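# Put the toy elephant into the toy box

## Task

Place the toy elephant inside the daughter's toy box before she comes home from preschool.

## Robot and tools

ROBOT. Two six-joint arms, left_arm and right_arm, each with a parallel two-finger gripper. Joint order per arm, base to hand: waist, shoulder, elbow, wrist pitch, wrist yaw, wrist roll. The elbow sign is flipped on both arms relative to the URDF, so its stated 0.000 to 3.142 range is -3.142 to 0.000 in your numbers. Other stated ranges (rad): waist -2.618 to 3.054, shoulder 0.000 to 3.142, wrist pitch and wrist yaw -1.571 to 1.571, wrist roll -2.094 to 2.094. Actual limits may differ by up to 0.059 rad either way.

FRAME. All hand positions and orientations are in the scene frame: origin at table-top height halfway between the nominal bases, +x out over the table, +z up, left_arm toward +y. Calibrated bases: left_arm (-0.043, +0.265, +0.041) m, right_arm (+0.039, -0.368, +0.023) m, yawed slightly. The fingers point along the gripper's +z and spread along its y. end_effector_position is the point between the pads, about 1 cm short of the fingertips. Reported hand poses can be off by a few centimetres, worse when reaching far.

ROW FORMAT (used by execute_actions and move). One flat list of 14 numbers, each in [-1, 1], covering both arms even when one stays still: left_arm's six joint values then its opening, then the same seven for right_arm. The joint values are offsets, not poses: they are added to that arm's 'Joint targets' as reported when the action (or move) begins, not to the previous row. Scale: 1.0 equals 2.224 rad for waist, shoulder and elbow, and 8.485 rad for the three wrist joints. So sending the same offset twice moves twice. Sending 0 for all joints of an arm re-commands its current targets. The opening is absolute: +1 fully open, -1 shut; in between, fingers go to where grip_measured reads that value. Always resend the gripper's current command if you want it unchanged, since 0 means half open.

execute_actions(actions, cameras). actions is a list of actions; each action is a list of up to 15 rows, one row per 1/30 s step; a shorter action keeps its final row for the remaining steps. An action is rejected for both arms if any joint would go more than 0.059 rad beyond its range; a malformed action, or a bad first action, rejects the whole call. An empty actions list returns state plus all camera images. cameras: list of names, ["all"], or [] for none.

move(target, speed, blend, opening_speed, grip_force, blocking, cameras). target is one 14-number row or a list of up to 15 rows; every row's offsets count from the same starting Joint targets. The joints travel together toward the goal, so the hand traces a curve and nothing is avoided. speed: rad/s for the joint with the farthest to go, 0.01 to 12.57, default 0.5 (one value or one per target). blend: rad of corner rounding between listed targets, default 0 (full stop at each). opening_speed: rate of change of the opening per second, at least 0.2; use it to close gently. grip_force: newtons per pad, 10 to 50, one value or one per arm; it persists; lower forces close slowly. blocking=false returns after about 0.5 s while motion continues. Whole paths are capped at 10 s. The extra 'move:' line reports done, off_target (at rest more than 0.035 rad from target), moving, held or fault, plus limits=held if steps were withheld. Faster moves and targets set deeper past a contact hit and press harder.

wait(seconds 0 to 10, cameras): lets time pass with commands held; a running move continues. stop(cameras): brakes a running move. zoom_image(camera, region): region [x0, y0, x1, y1] in pixels of the latest image, at most 504 by 504; camera is cam_high, cam_low, cam_left_wrist or cam_right_wrist. read_manual(section) gives licence texts only. finished_scene(scene=1) ends the scene for good; the elephant must stay inside the box without the robot.

CAMERAS. cam_high and cam_low are 896x504 fixed views; cam_left_wrist and cam_right_wrist are 672x504 fisheye views on the hands, possibly lagging while moving. Calibrations are approximate.

RESULTS. Joint positions and velocities: per arm, six joints (rad, rad/s) then the finger gap in metres (0.094 fully open). Joint targets: the base your next offsets add to. Joint torques: six numbers per arm, biased and noisy, including gravity. grip_measured: opening on the command scale, slightly wide when empty and a few hundredths narrower than a gripped part. grip_effort_nm: gripper motor effort, negative when closing; not a pad force. Other lines: 'joint sent to its limit', 'joint command not followed' (safety check altered targets), step readings of joints, Tool commands, MOTOR HOT and OVER-TEMPERATURE FAULT.

LIMITS ON MOTION. Each joint target is kept within a lead of its measured angle (0.339 rad big joints, 2.2 rad wrists), and targets putting the hand over 200 mm from where it is get scaled back, so big moves need several actions. If an arm is blocked or dragged, command targets back past its measured positions to stop it pushing.

AVOID. Dropping the elephant from height, releasing it while it moves, slamming or pushing hard into the table or fixtures, any contact between the two arms or grippers (can end the scene), straining the wrist camera cables, and anything leaving the table. Don't hold loads or stretched poses long: motors overheat, and at 90 °C the arm folds away and stays idle. Loose objects may occasionally get nudged; check before finishing. Open well above grip_measured to release.

Each tool is called after ">>>" as name(argument=value, ...), one argument or row to a line, values as JSON.

## Session

>>> execute_actions(
  actions=[],
)

Scene clock: 0.00 s.
left_arm: end_effector_position=(+0.3877, +0.2812, +0.1368) grip_measured=+1.000 grip_effort_nm=n/a end_effector_quat_wxyz=(+0.602, -0.055, +0.793, +0.081) | right_arm: end_effector_position=(+0.4578, -0.3510, +0.1172) grip_measured=+1.000 grip_effort_nm=n/a end_effector_quat_wxyz=(+0.598, +0.037, +0.798, -0.068)
Joint positions: left_arm=[-0.074 1.737 -0.465 0.996 -0.268 -0.01 0.094] | right_arm=[0.118 1.701 -0.431 0.976 0.321 0.029 0.094]
Joint velocities: within noise
Joint torques (N m): no reading
Heat: left arm: 36 °C; right arm: 39 °C.
Joint targets: left_arm=[-0.074 1.726 -0.476 1.007 -0.270 -0.010] | right_arm=[0.118 1.697 -0.435 0.968 0.320 0.029]
Tool commands: left_gripper/opening=+1.0 right_gripper/opening=+1.0

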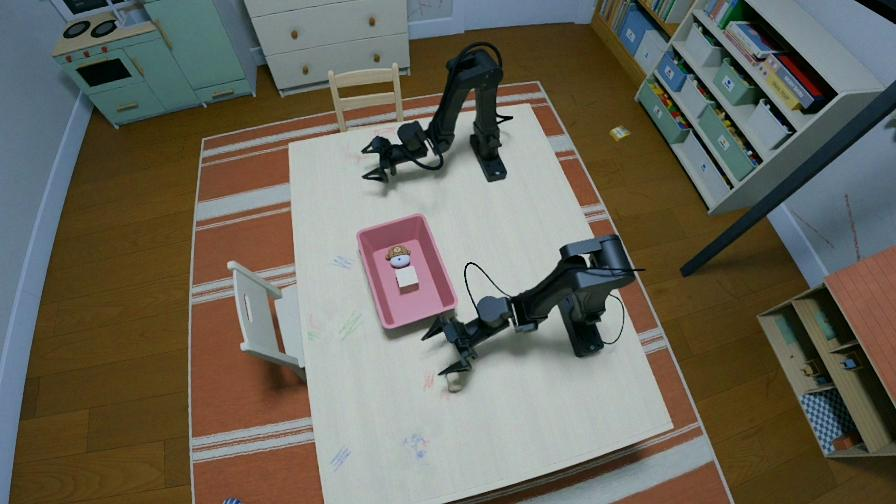

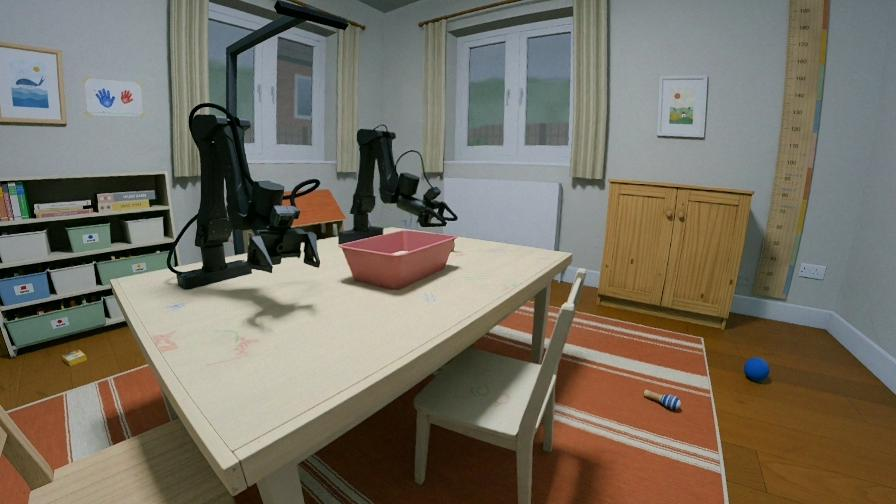

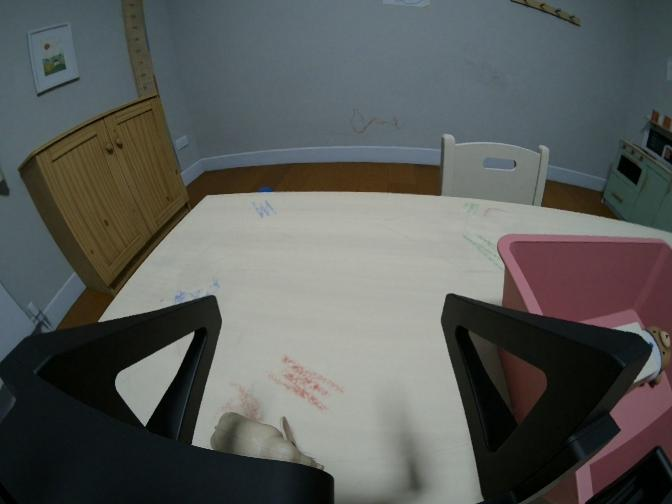

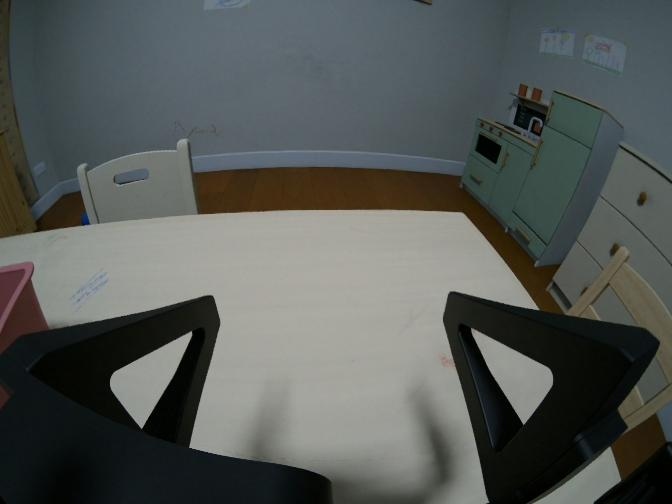

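>>> zoom_image(
  camera="cam_left_wrist",
  region=[180, 380, 350, 500],
)

>>> zoom_image(
  camera="cam_high",
  region=[350, 200, 530, 410],
)

Scaled by 2.965 from the camera's 672x504 image, which has a finer 960x720 frame.

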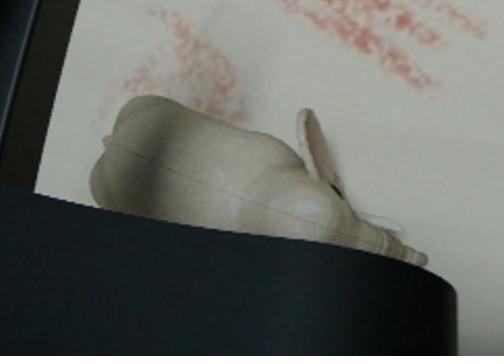

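Scaled by 2.400.

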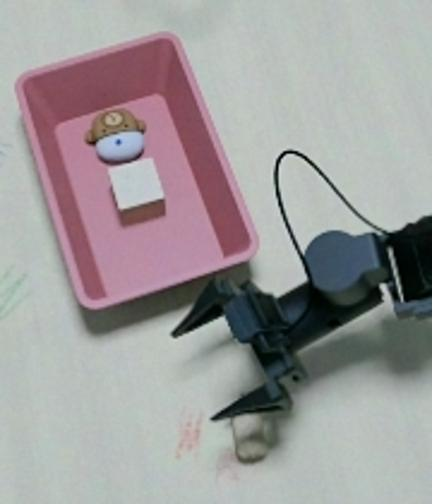

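>>> move(
  target=[0.11, 0.0868, -0.599, -0.2909, 0.0318, 0.001, 1, 0, 0, 0, 0, 0, 0, 1],
  speed=1.2,
  cameras=["cam_left_wrist","cam_high"],
)

Scene clock: 23.73 s.
left_arm: end_effector_position=(+0.3073, +0.3252, +0.1846) grip_measured=+1.000 grip_effort_nm=-0.02 end_effector_quat_wxyz=(-0.007, -0.086, +0.996, +0.002) | right_arm: end_effector_position=(+0.4578, -0.3510, +0.1172) grip_measured=+1.000 grip_effort_nm=-0.03 end_effector_quat_wxyz=(+0.598, +0.037, +0.798, -0.068)
Joint positions: left_arm=[0.166 1.912 -1.779 -1.451 -0.005 -0.007 0.094] | right_arm=[0.118 1.701 -0.431 0.975 0.321 0.029 0.094]
Joint torques (N m): left_arm=[0.34 -6.68 -7.95 0.52 0.04 0.06] | right_arm=[-0.03 -7.64 -6.22 1.82 0.07 -0.01]
Heat: left arm: 38 °C; right arm: 42 °C.
Joint targets: left_arm=[0.170 1.919 -1.808 -1.462 0.000 -0.002] | right_arm=[0.118 1.697 -0.435 0.968 0.320 0.029]
move: done
camera_calibration:
cam_left_wrist: T_world_to_cam=[[0.161861, -0.986739, -0.0121152, 0.273713], [-0.909167, -0.153887, 0.386956, 0.283733], [-0.383689, -0.0516182, -0.922019, 0.403398], [0, 0, 0, 1]] pos_world=[0.368437, 0.334569, 0.265465]
Images, in order (width x height): cam_high 896x504, cam_left_wrist 672x504.

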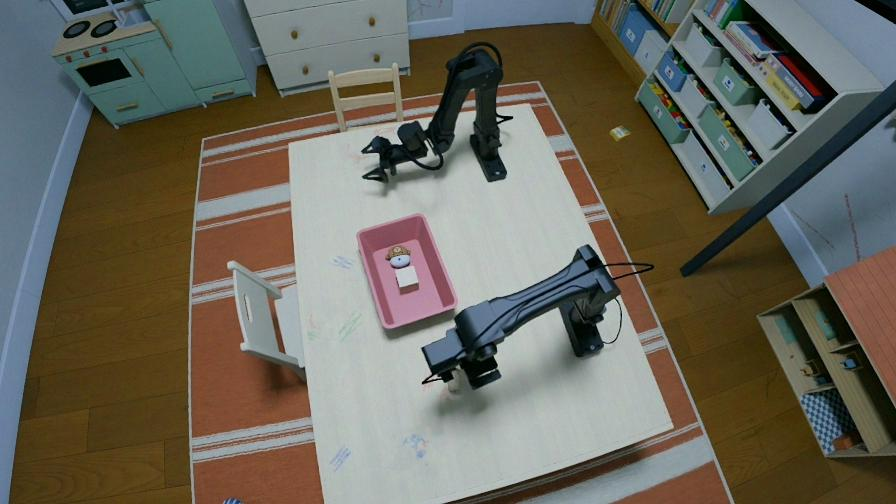

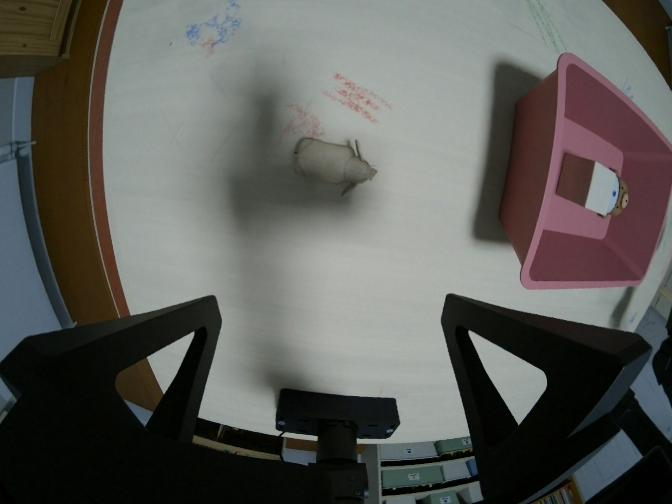

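>>> move(
  target=[0.009, 0.0869, 0.0164, 0.0273, 0, -0.1532, 1, 0, 0, 0, 0, 0, 0, 1],
  speed=1.0,
  cameras=["cam_left_wrist","cam_high"],
)

Scene clock: 34.67 s.
left_arm: end_effector_position=(+0.3566, +0.3398, +0.1141) grip_measured=+1.000 grip_effort_nm=-0.03 end_effector_quat_wxyz=(+0.002, -0.674, +0.739, -0.001) | right_arm: end_effector_position=(+0.4578, -0.3510, +0.1172) grip_measured=+1.000 grip_effort_nm=-0.03 end_effector_quat_wxyz=(+0.598, +0.037, +0.798, -0.068)
Joint positions: left_arm=[0.184 2.106 -1.779 -1.24 0 -1.295 0.094] | right_arm=[0.118 1.701 -0.431 0.975 0.321 0.029 0.094]
Joint torques (N m): left_arm=[0.53 -8.08 -5.34 0.74 -0.02 -0.07] | right_arm=[0.06 -7.58 -6.09 1.8 0.08 0]
Heat: left arm: 39 °C; right arm: 42 °C.
Joint targets: left_arm=[0.190 2.112 -1.771 -1.230 0.000 -1.302] | right_arm=[0.118 1.697 -0.435 0.968 0.320 0.029]
move: done
camera_calibration:
cam_left_wrist: T_world_to_cam=[[0.99485, -0.101324, -0.00273997, -0.319747], [-0.0929607, -0.922843, 0.373791, 0.329878], [-0.0404025, -0.371611, -0.927509, 0.345069], [0, 0, 0, 1]] pos_world=[0.362708, 0.400259, 0.195874]
Images, in order (width x height): cam_high 896x504, cam_left_wrist 672x504.

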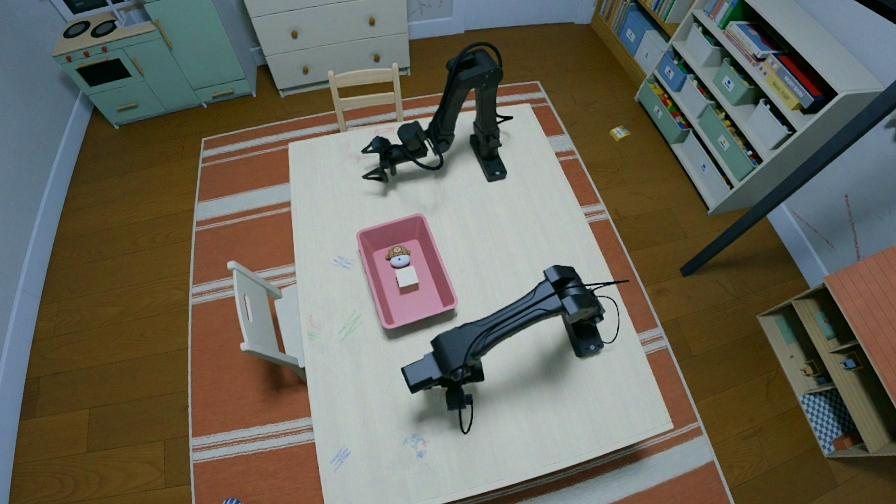

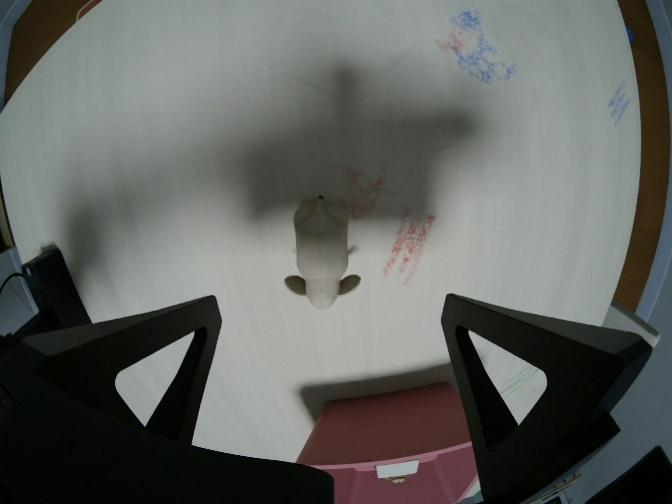

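>>> move(
  target=[0.0081, 0.0303, 0.1075, 0.0361, 0, 0, 1, 0, 0, 0, 0, 0, 0, 1],
  speed=0.4,
  cameras=["cam_left_wrist"],
)

Scene clock: 46.97 s.
left_arm: end_effector_position=(+0.3493, +0.3458, +0.0272) grip_measured=+1.000 grip_effort_nm=-0.02 end_effector_quat_wxyz=(+0.002, +0.681, -0.732, -0.001) | right_arm: end_effector_position=(+0.4578, -0.3510, +0.1172) grip_measured=+1.000 grip_effort_nm=-0.03 end_effector_quat_wxyz=(+0.598, +0.037, +0.798, -0.068)
Joint positions: left_arm=[0.203 2.176 -1.533 -0.934 0.001 -1.296 0.094] | right_arm=[0.118 1.701 -0.431 0.975 0.321 0.029 0.094]
Joint torques (N m): left_arm=[0.49 -8.35 -5.42 0.72 -0.03 -0.06] | right_arm=[-0.17 -7.66 -6.23 1.81 0.04 0.03]
Heat: left arm: 38 °C; right arm: 43 °C.
Joint targets: left_arm=[0.208 2.180 -1.532 -0.924 0.000 -1.302] | right_arm=[0.118 1.697 -0.435 0.968 0.320 0.029]
move: done
camera_calibration:
cam_left_wrist: T_world_to_cam=[[0.996534, -0.08235, -0.0117608, -0.31905], [-0.0718794, -0.923604, 0.376549, 0.360067], [-0.0418711, -0.374398, -0.926322, 0.267843], [0, 0, 0, 1]] pos_world=[0.355041, 0.406565, 0.108774]
Images, in order (width x height): cam_left_wrist 672x504.

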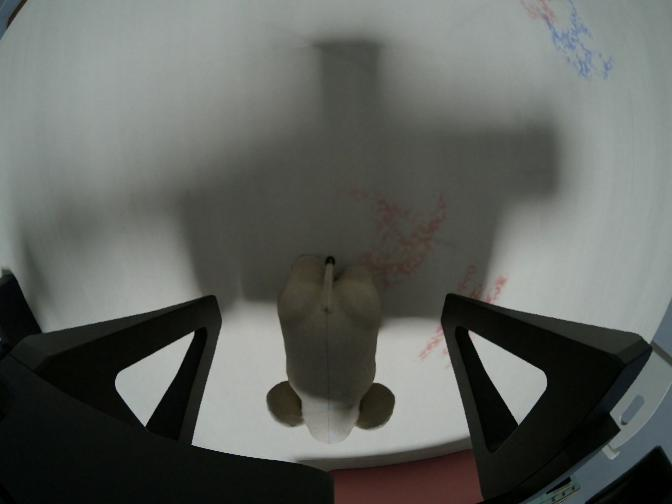

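>>> move(
  target=[
    [-0.0112, 0, 0, 0, 0, 0, 1, 0, 0, 0, 0, 0, 0, 1],
    [-0.0112, 0, 0, 0, 0, 0, -0.5, 0, 0, 0, 0, 0, 0, 1],
  ],
  grip_force=20,
  opening_speed=0.8,
  cameras=["cam_left_wrist"],
)

Scene clock: 62.60 s.
left_arm: end_effector_position=(+0.3506, +0.3403, +0.0272) grip_measured=-0.310 grip_effort_nm=-0.47 end_effector_quat_wxyz=(+0.002, +0.676, -0.737, -0.001) | right_arm: end_effector_position=(+0.4578, -0.3510, +0.1172) grip_measured=+1.000 grip_effort_nm=-0.03 end_effector_quat_wxyz=(+0.598, +0.037, +0.798, -0.068)
Joint positions: left_arm=[0.188 2.176 -1.533 -0.934 0.001 -1.296 0.032] | right_arm=[0.118 1.701 -0.431 0.975 0.321 0.029 0.094]
Joint torques (N m): left_arm=[-0.36 -8.36 -5.41 0.73 -0.03 -0.06] | right_arm=[-0.06 -7.53 -6.08 1.8 0.1 0]
Heat: left arm: 37 °C; right arm: 43 °C.
Joint targets: left_arm=[0.183 2.180 -1.532 -0.924 0.000 -1.302] | right_arm=[0.118 1.697 -0.435 0.968 0.320 0.029]
grip_force (N): 20, 20
move: done
camera_calibration:
cam_left_wrist: T_world_to_cam=[[0.995282, -0.0963633, -0.0112699, -0.315501], [-0.0850403, -0.922398, 0.376764, 0.359236], [-0.0467016, -0.374028, -0.926241, 0.2674], [0, 0, 0, 1]] pos_world=[0.357051, 0.40097, 0.108774]
Images, in order (width x height): cam_left_wrist 672x504.

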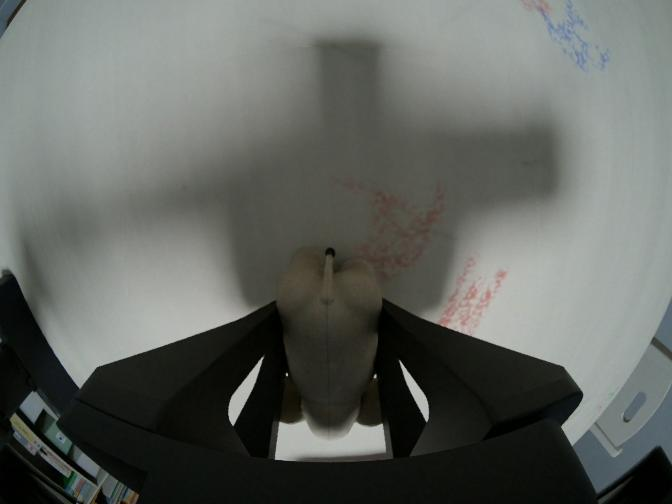

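>>> move(
  target=[
    [0, -0.0343, -0.2272, -0.0685, 0, 0, -0.5, 0, 0, 0, 0, 0, 0, 1],
    [-0.25, 0.096, -0.3714, -0.0721, 0, 0.0912, -0.5, 0, 0, 0, 0, 0, 0, 1],
  ],
  speed=0.6,
  blend=0.08,
  cameras=["all"],
)

Scene clock: 84.87 s.
left_arm: end_effector_position=(+0.3813, +0.0958, +0.1336) grip_measured=-0.311 grip_effort_nm=-0.49 end_effector_quat_wxyz=(-0.008, -0.077, +0.997, +0.001) | right_arm: end_effector_position=(+0.4578, -0.3510, +0.1172) grip_measured=+1.000 grip_effort_nm=-0.03 end_effector_quat_wxyz=(+0.598, +0.037, +0.798, -0.068)
Joint positions: left_arm=[-0.378 2.389 -2.325 -1.523 0.005 -0.533 0.032] | right_arm=[0.118 1.701 -0.431 0.975 0.321 0.029 0.094]
Joint torques (N m): left_arm=[0.46 -9.74 -8.24 0.51 -0.08 0.05] | right_arm=[-0.03 -7.54 -6.19 1.85 0.07 0.01]
Heat: left arm: 37 °C; right arm: 43 °C.
Joint targets: left_arm=[-0.373 2.393 -2.359 -1.536 0.000 -0.528] | right_arm=[0.118 1.697 -0.435 0.968 0.320 0.029]
grip_force (N): 20, 20
move: done
camera_calibration:
cam_left_wrist: T_world_to_cam=[[0.144288, -0.989483, -0.0102574, 0.0414551], [-0.910661, -0.136835, 0.389837, 0.334088], [-0.38714, -0.0469077, -0.920827, 0.373768], [0, 0, 0, 1]] pos_world=[0.44296, 0.104267, 0.214361]
cam_right_wrist: T_world_to_cam=[[-0.147997, -0.986915, 0.0639956, -0.287601], [-0.609356, 0.0400297, -0.791886, 0.411057], [0.778962, -0.156193, -0.607307, -0.247174], [0, 0, 0, 1]] pos_world=[0.400455, -0.338899, 0.193804]

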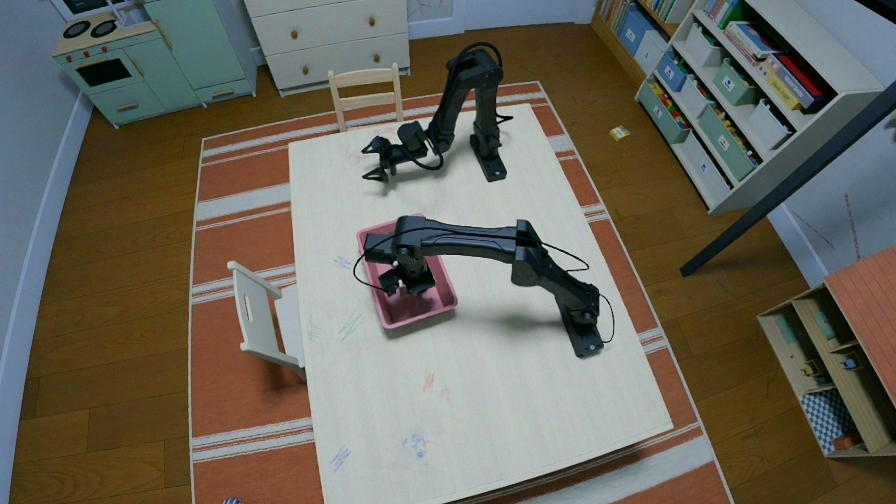

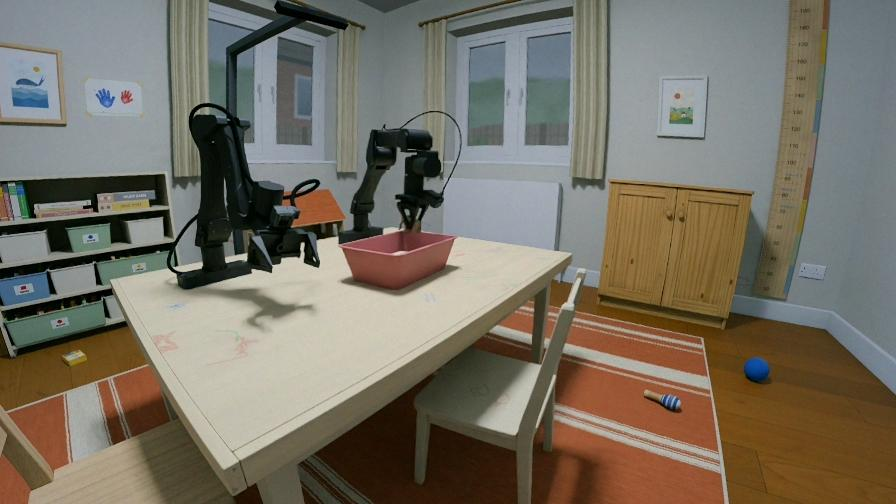

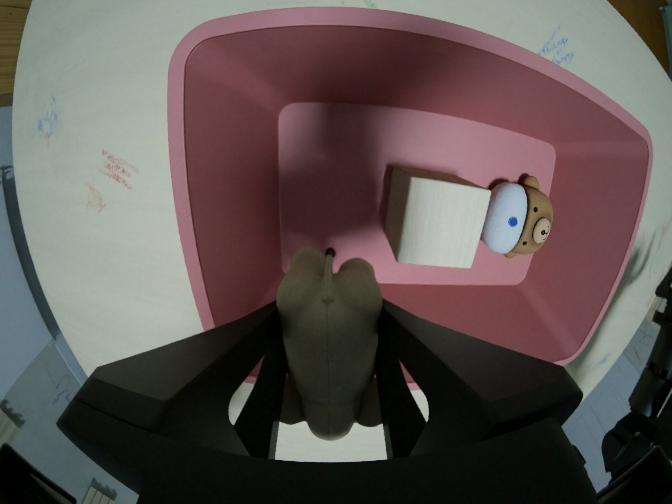

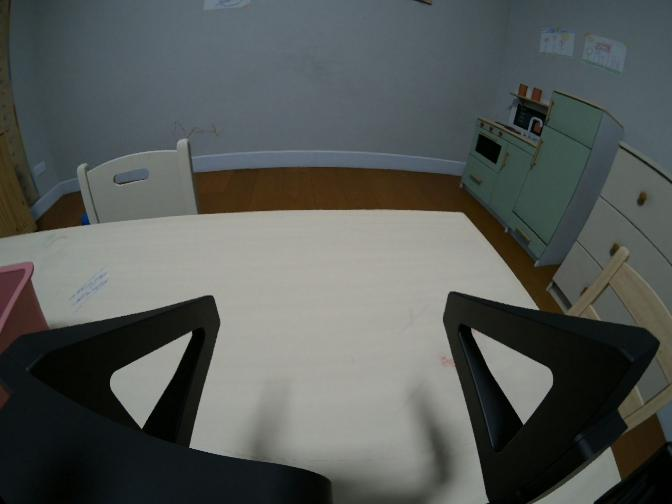

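>>> move(
  target=[0.0072, 0.0215, 0.1415, 0.0426, 0, 0.002, -0.5, 0, 0, 0, 0, 0, 0, 1],
  speed=0.2,
  cameras=["all"],
)

Scene clock: 94.63 s.
left_arm: end_effector_position=(+0.3946, +0.0981, +0.0418) grip_measured=-0.311 grip_effort_nm=-0.49 end_effector_quat_wxyz=(-0.005, -0.076, +0.997, -0.001) | right_arm: end_effector_position=(+0.4578, -0.3510, +0.1172) grip_measured=+1.000 grip_effort_nm=-0.03 end_effector_quat_wxyz=(+0.598, +0.037, +0.798, -0.068)
Joint positions: left_arm=[-0.363 2.436 -2.045 -1.187 0.005 -0.516 0.032] | right_arm=[0.118 1.701 -0.431 0.975 0.321 0.029 0.094]
Joint torques (N m): left_arm=[0.55 -10.02 -5.74 0.74 -0.08 0.06] | right_arm=[-0.12 -7.66 -6.2 1.84 0.06 0.03]
Heat: left arm: 37 °C; right arm: 43 °C.
Joint targets: left_arm=[-0.357 2.441 -2.044 -1.174 0.000 -0.511] | right_arm=[0.118 1.697 -0.435 0.968 0.320 0.029]
grip_force (N): 20, 20
move: done
camera_calibration:
cam_left_wrist: T_world_to_cam=[[0.141616, -0.989904, -0.00591876, 0.0417247], [-0.914049, -0.133055, 0.383158, 0.383433], [-0.380077, -0.0488513, -0.923664, 0.291918], [0, 0, 0, 1]] pos_world=[0.455519, 0.106582, 0.122966]
cam_right_wrist: T_world_to_cam=[[-0.147997, -0.986915, 0.0639956, -0.287601], [-0.609356, 0.0400297, -0.791886, 0.411057], [0.778962, -0.156193, -0.607307, -0.247174], [0, 0, 0, 1]] pos_world=[0.400455, -0.338899, 0.193804]

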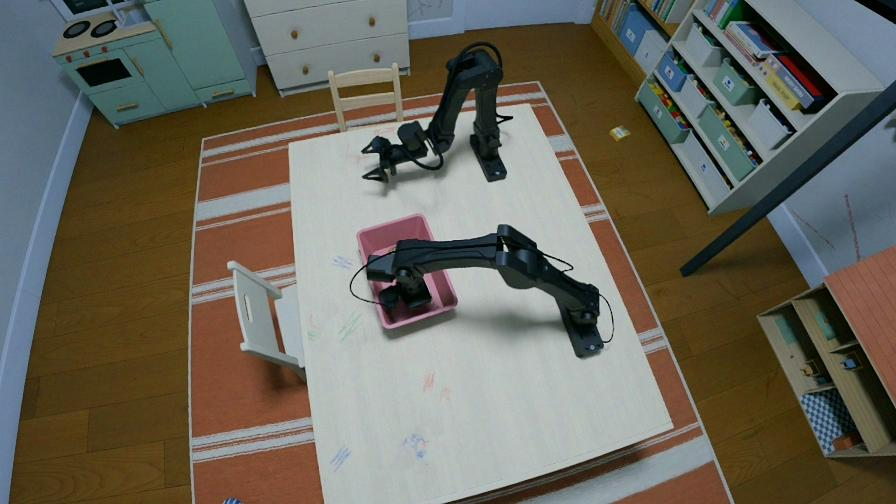

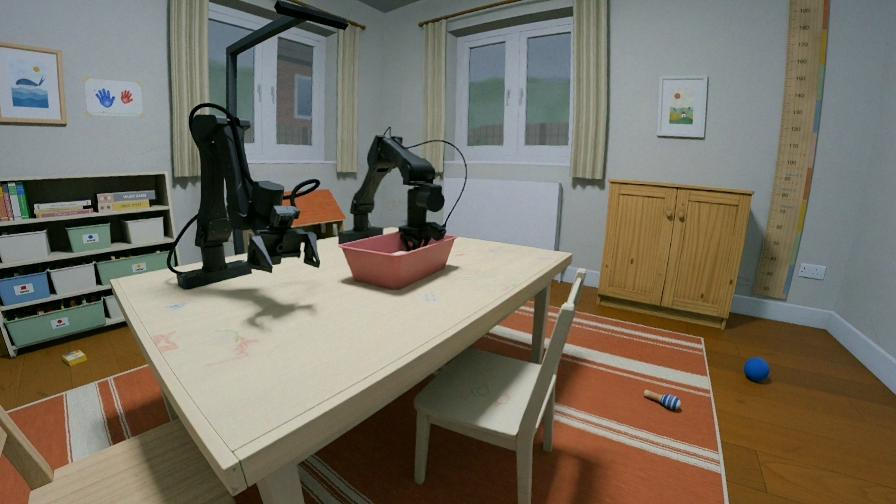

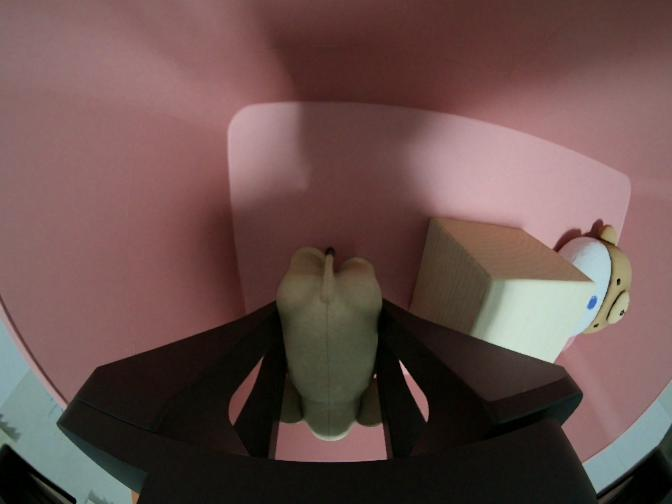

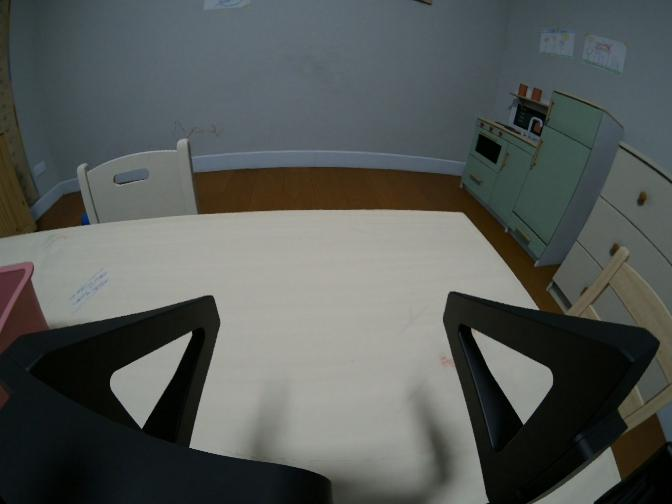

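>>> move(
  target=[
    [0, 0.0037, 0.0097, 0.0035, 0, 0, -0.5, 0, 0, 0, 0, 0, 0, 1],
    [0, 0.0037, 0.0097, 0.0035, 0, 0, -0.08, 0, 0, 0, 0, 0, 0, 1],
    [0, 0.001, -0.1451, -0.0377, 0, 0, -0.08, 0, 0, 0, 0, 0, 0, 1],
  ],
  speed=[0.1, 0.2, 0.25],
  opening_speed=0.5,
  cameras=["cam_left_wrist", "cam_low"],
)

Scene clock: 108.40 s.
left_arm: end_effector_position=(+0.3941, +0.0982, +0.1132) grip_measured=-0.082 grip_effort_nm=0.07 end_effector_quat_wxyz=(-0.008, -0.076, +0.997, +0.001) | right_arm: end_effector_position=(+0.4578, -0.3510, +0.1172) grip_measured=+1.000 grip_effort_nm=-0.04 end_effector_quat_wxyz=(+0.598, +0.037, +0.798, -0.068)
Joint positions: left_arm=[-0.363 2.442 -2.338 -1.483 0.005 -0.516 0.043] | right_arm=[0.118 1.701 -0.431 0.975 0.321 0.029 0.094]
Joint torques (N m): left_arm=[0.54 -10.26 -7.88 0.56 -0.08 0.06] | right_arm=[-0.1 -7.53 -6.28 1.86 0.06 -0.01]
Heat: left arm: 37 °C; right arm: 43 °C.
Joint targets: left_arm=[-0.357 2.443 -2.366 -1.494 0.000 -0.511] | right_arm=[0.118 1.697 -0.435 0.968 0.320 0.029]
grip_force (N): 20, 20
move: done
camera_calibration:
cam_left_wrist: T_world_to_cam=[[0.141574, -0.989881, -0.00962465, 0.0428465], [-0.911302, -0.13412, 0.389282, 0.354029], [-0.386634, -0.0463412, -0.921068, 0.359763], [0, 0, 0, 1]] pos_world=[0.455658, 0.106567, 0.193961]
Images, in order (width x height): cam_low 896x504, cam_left_wrist 672x504.

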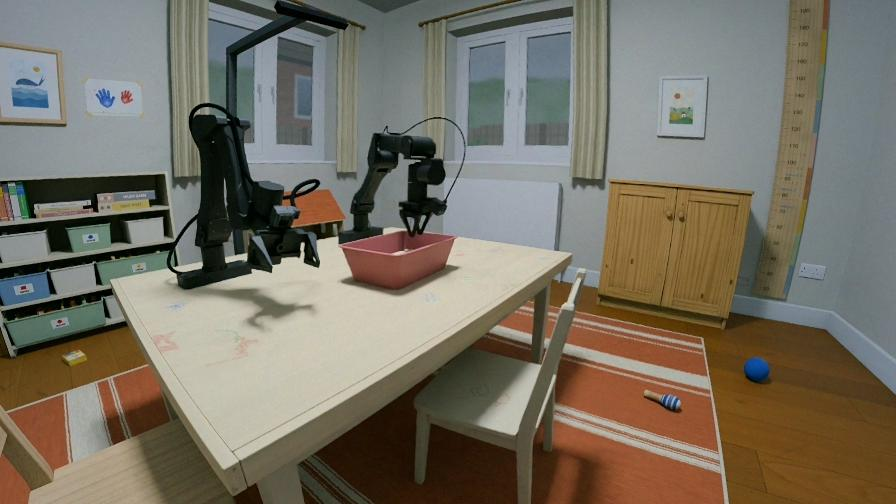

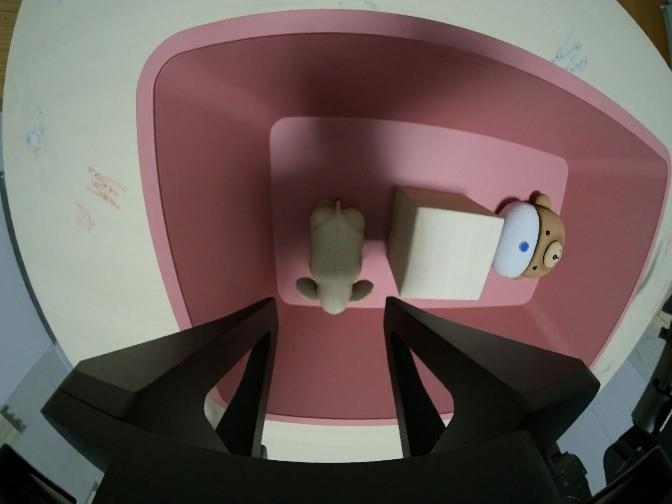

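Elephant standing in the box, gripper clear.

>>> finished_scene(
)

The scene is finished: the task was done.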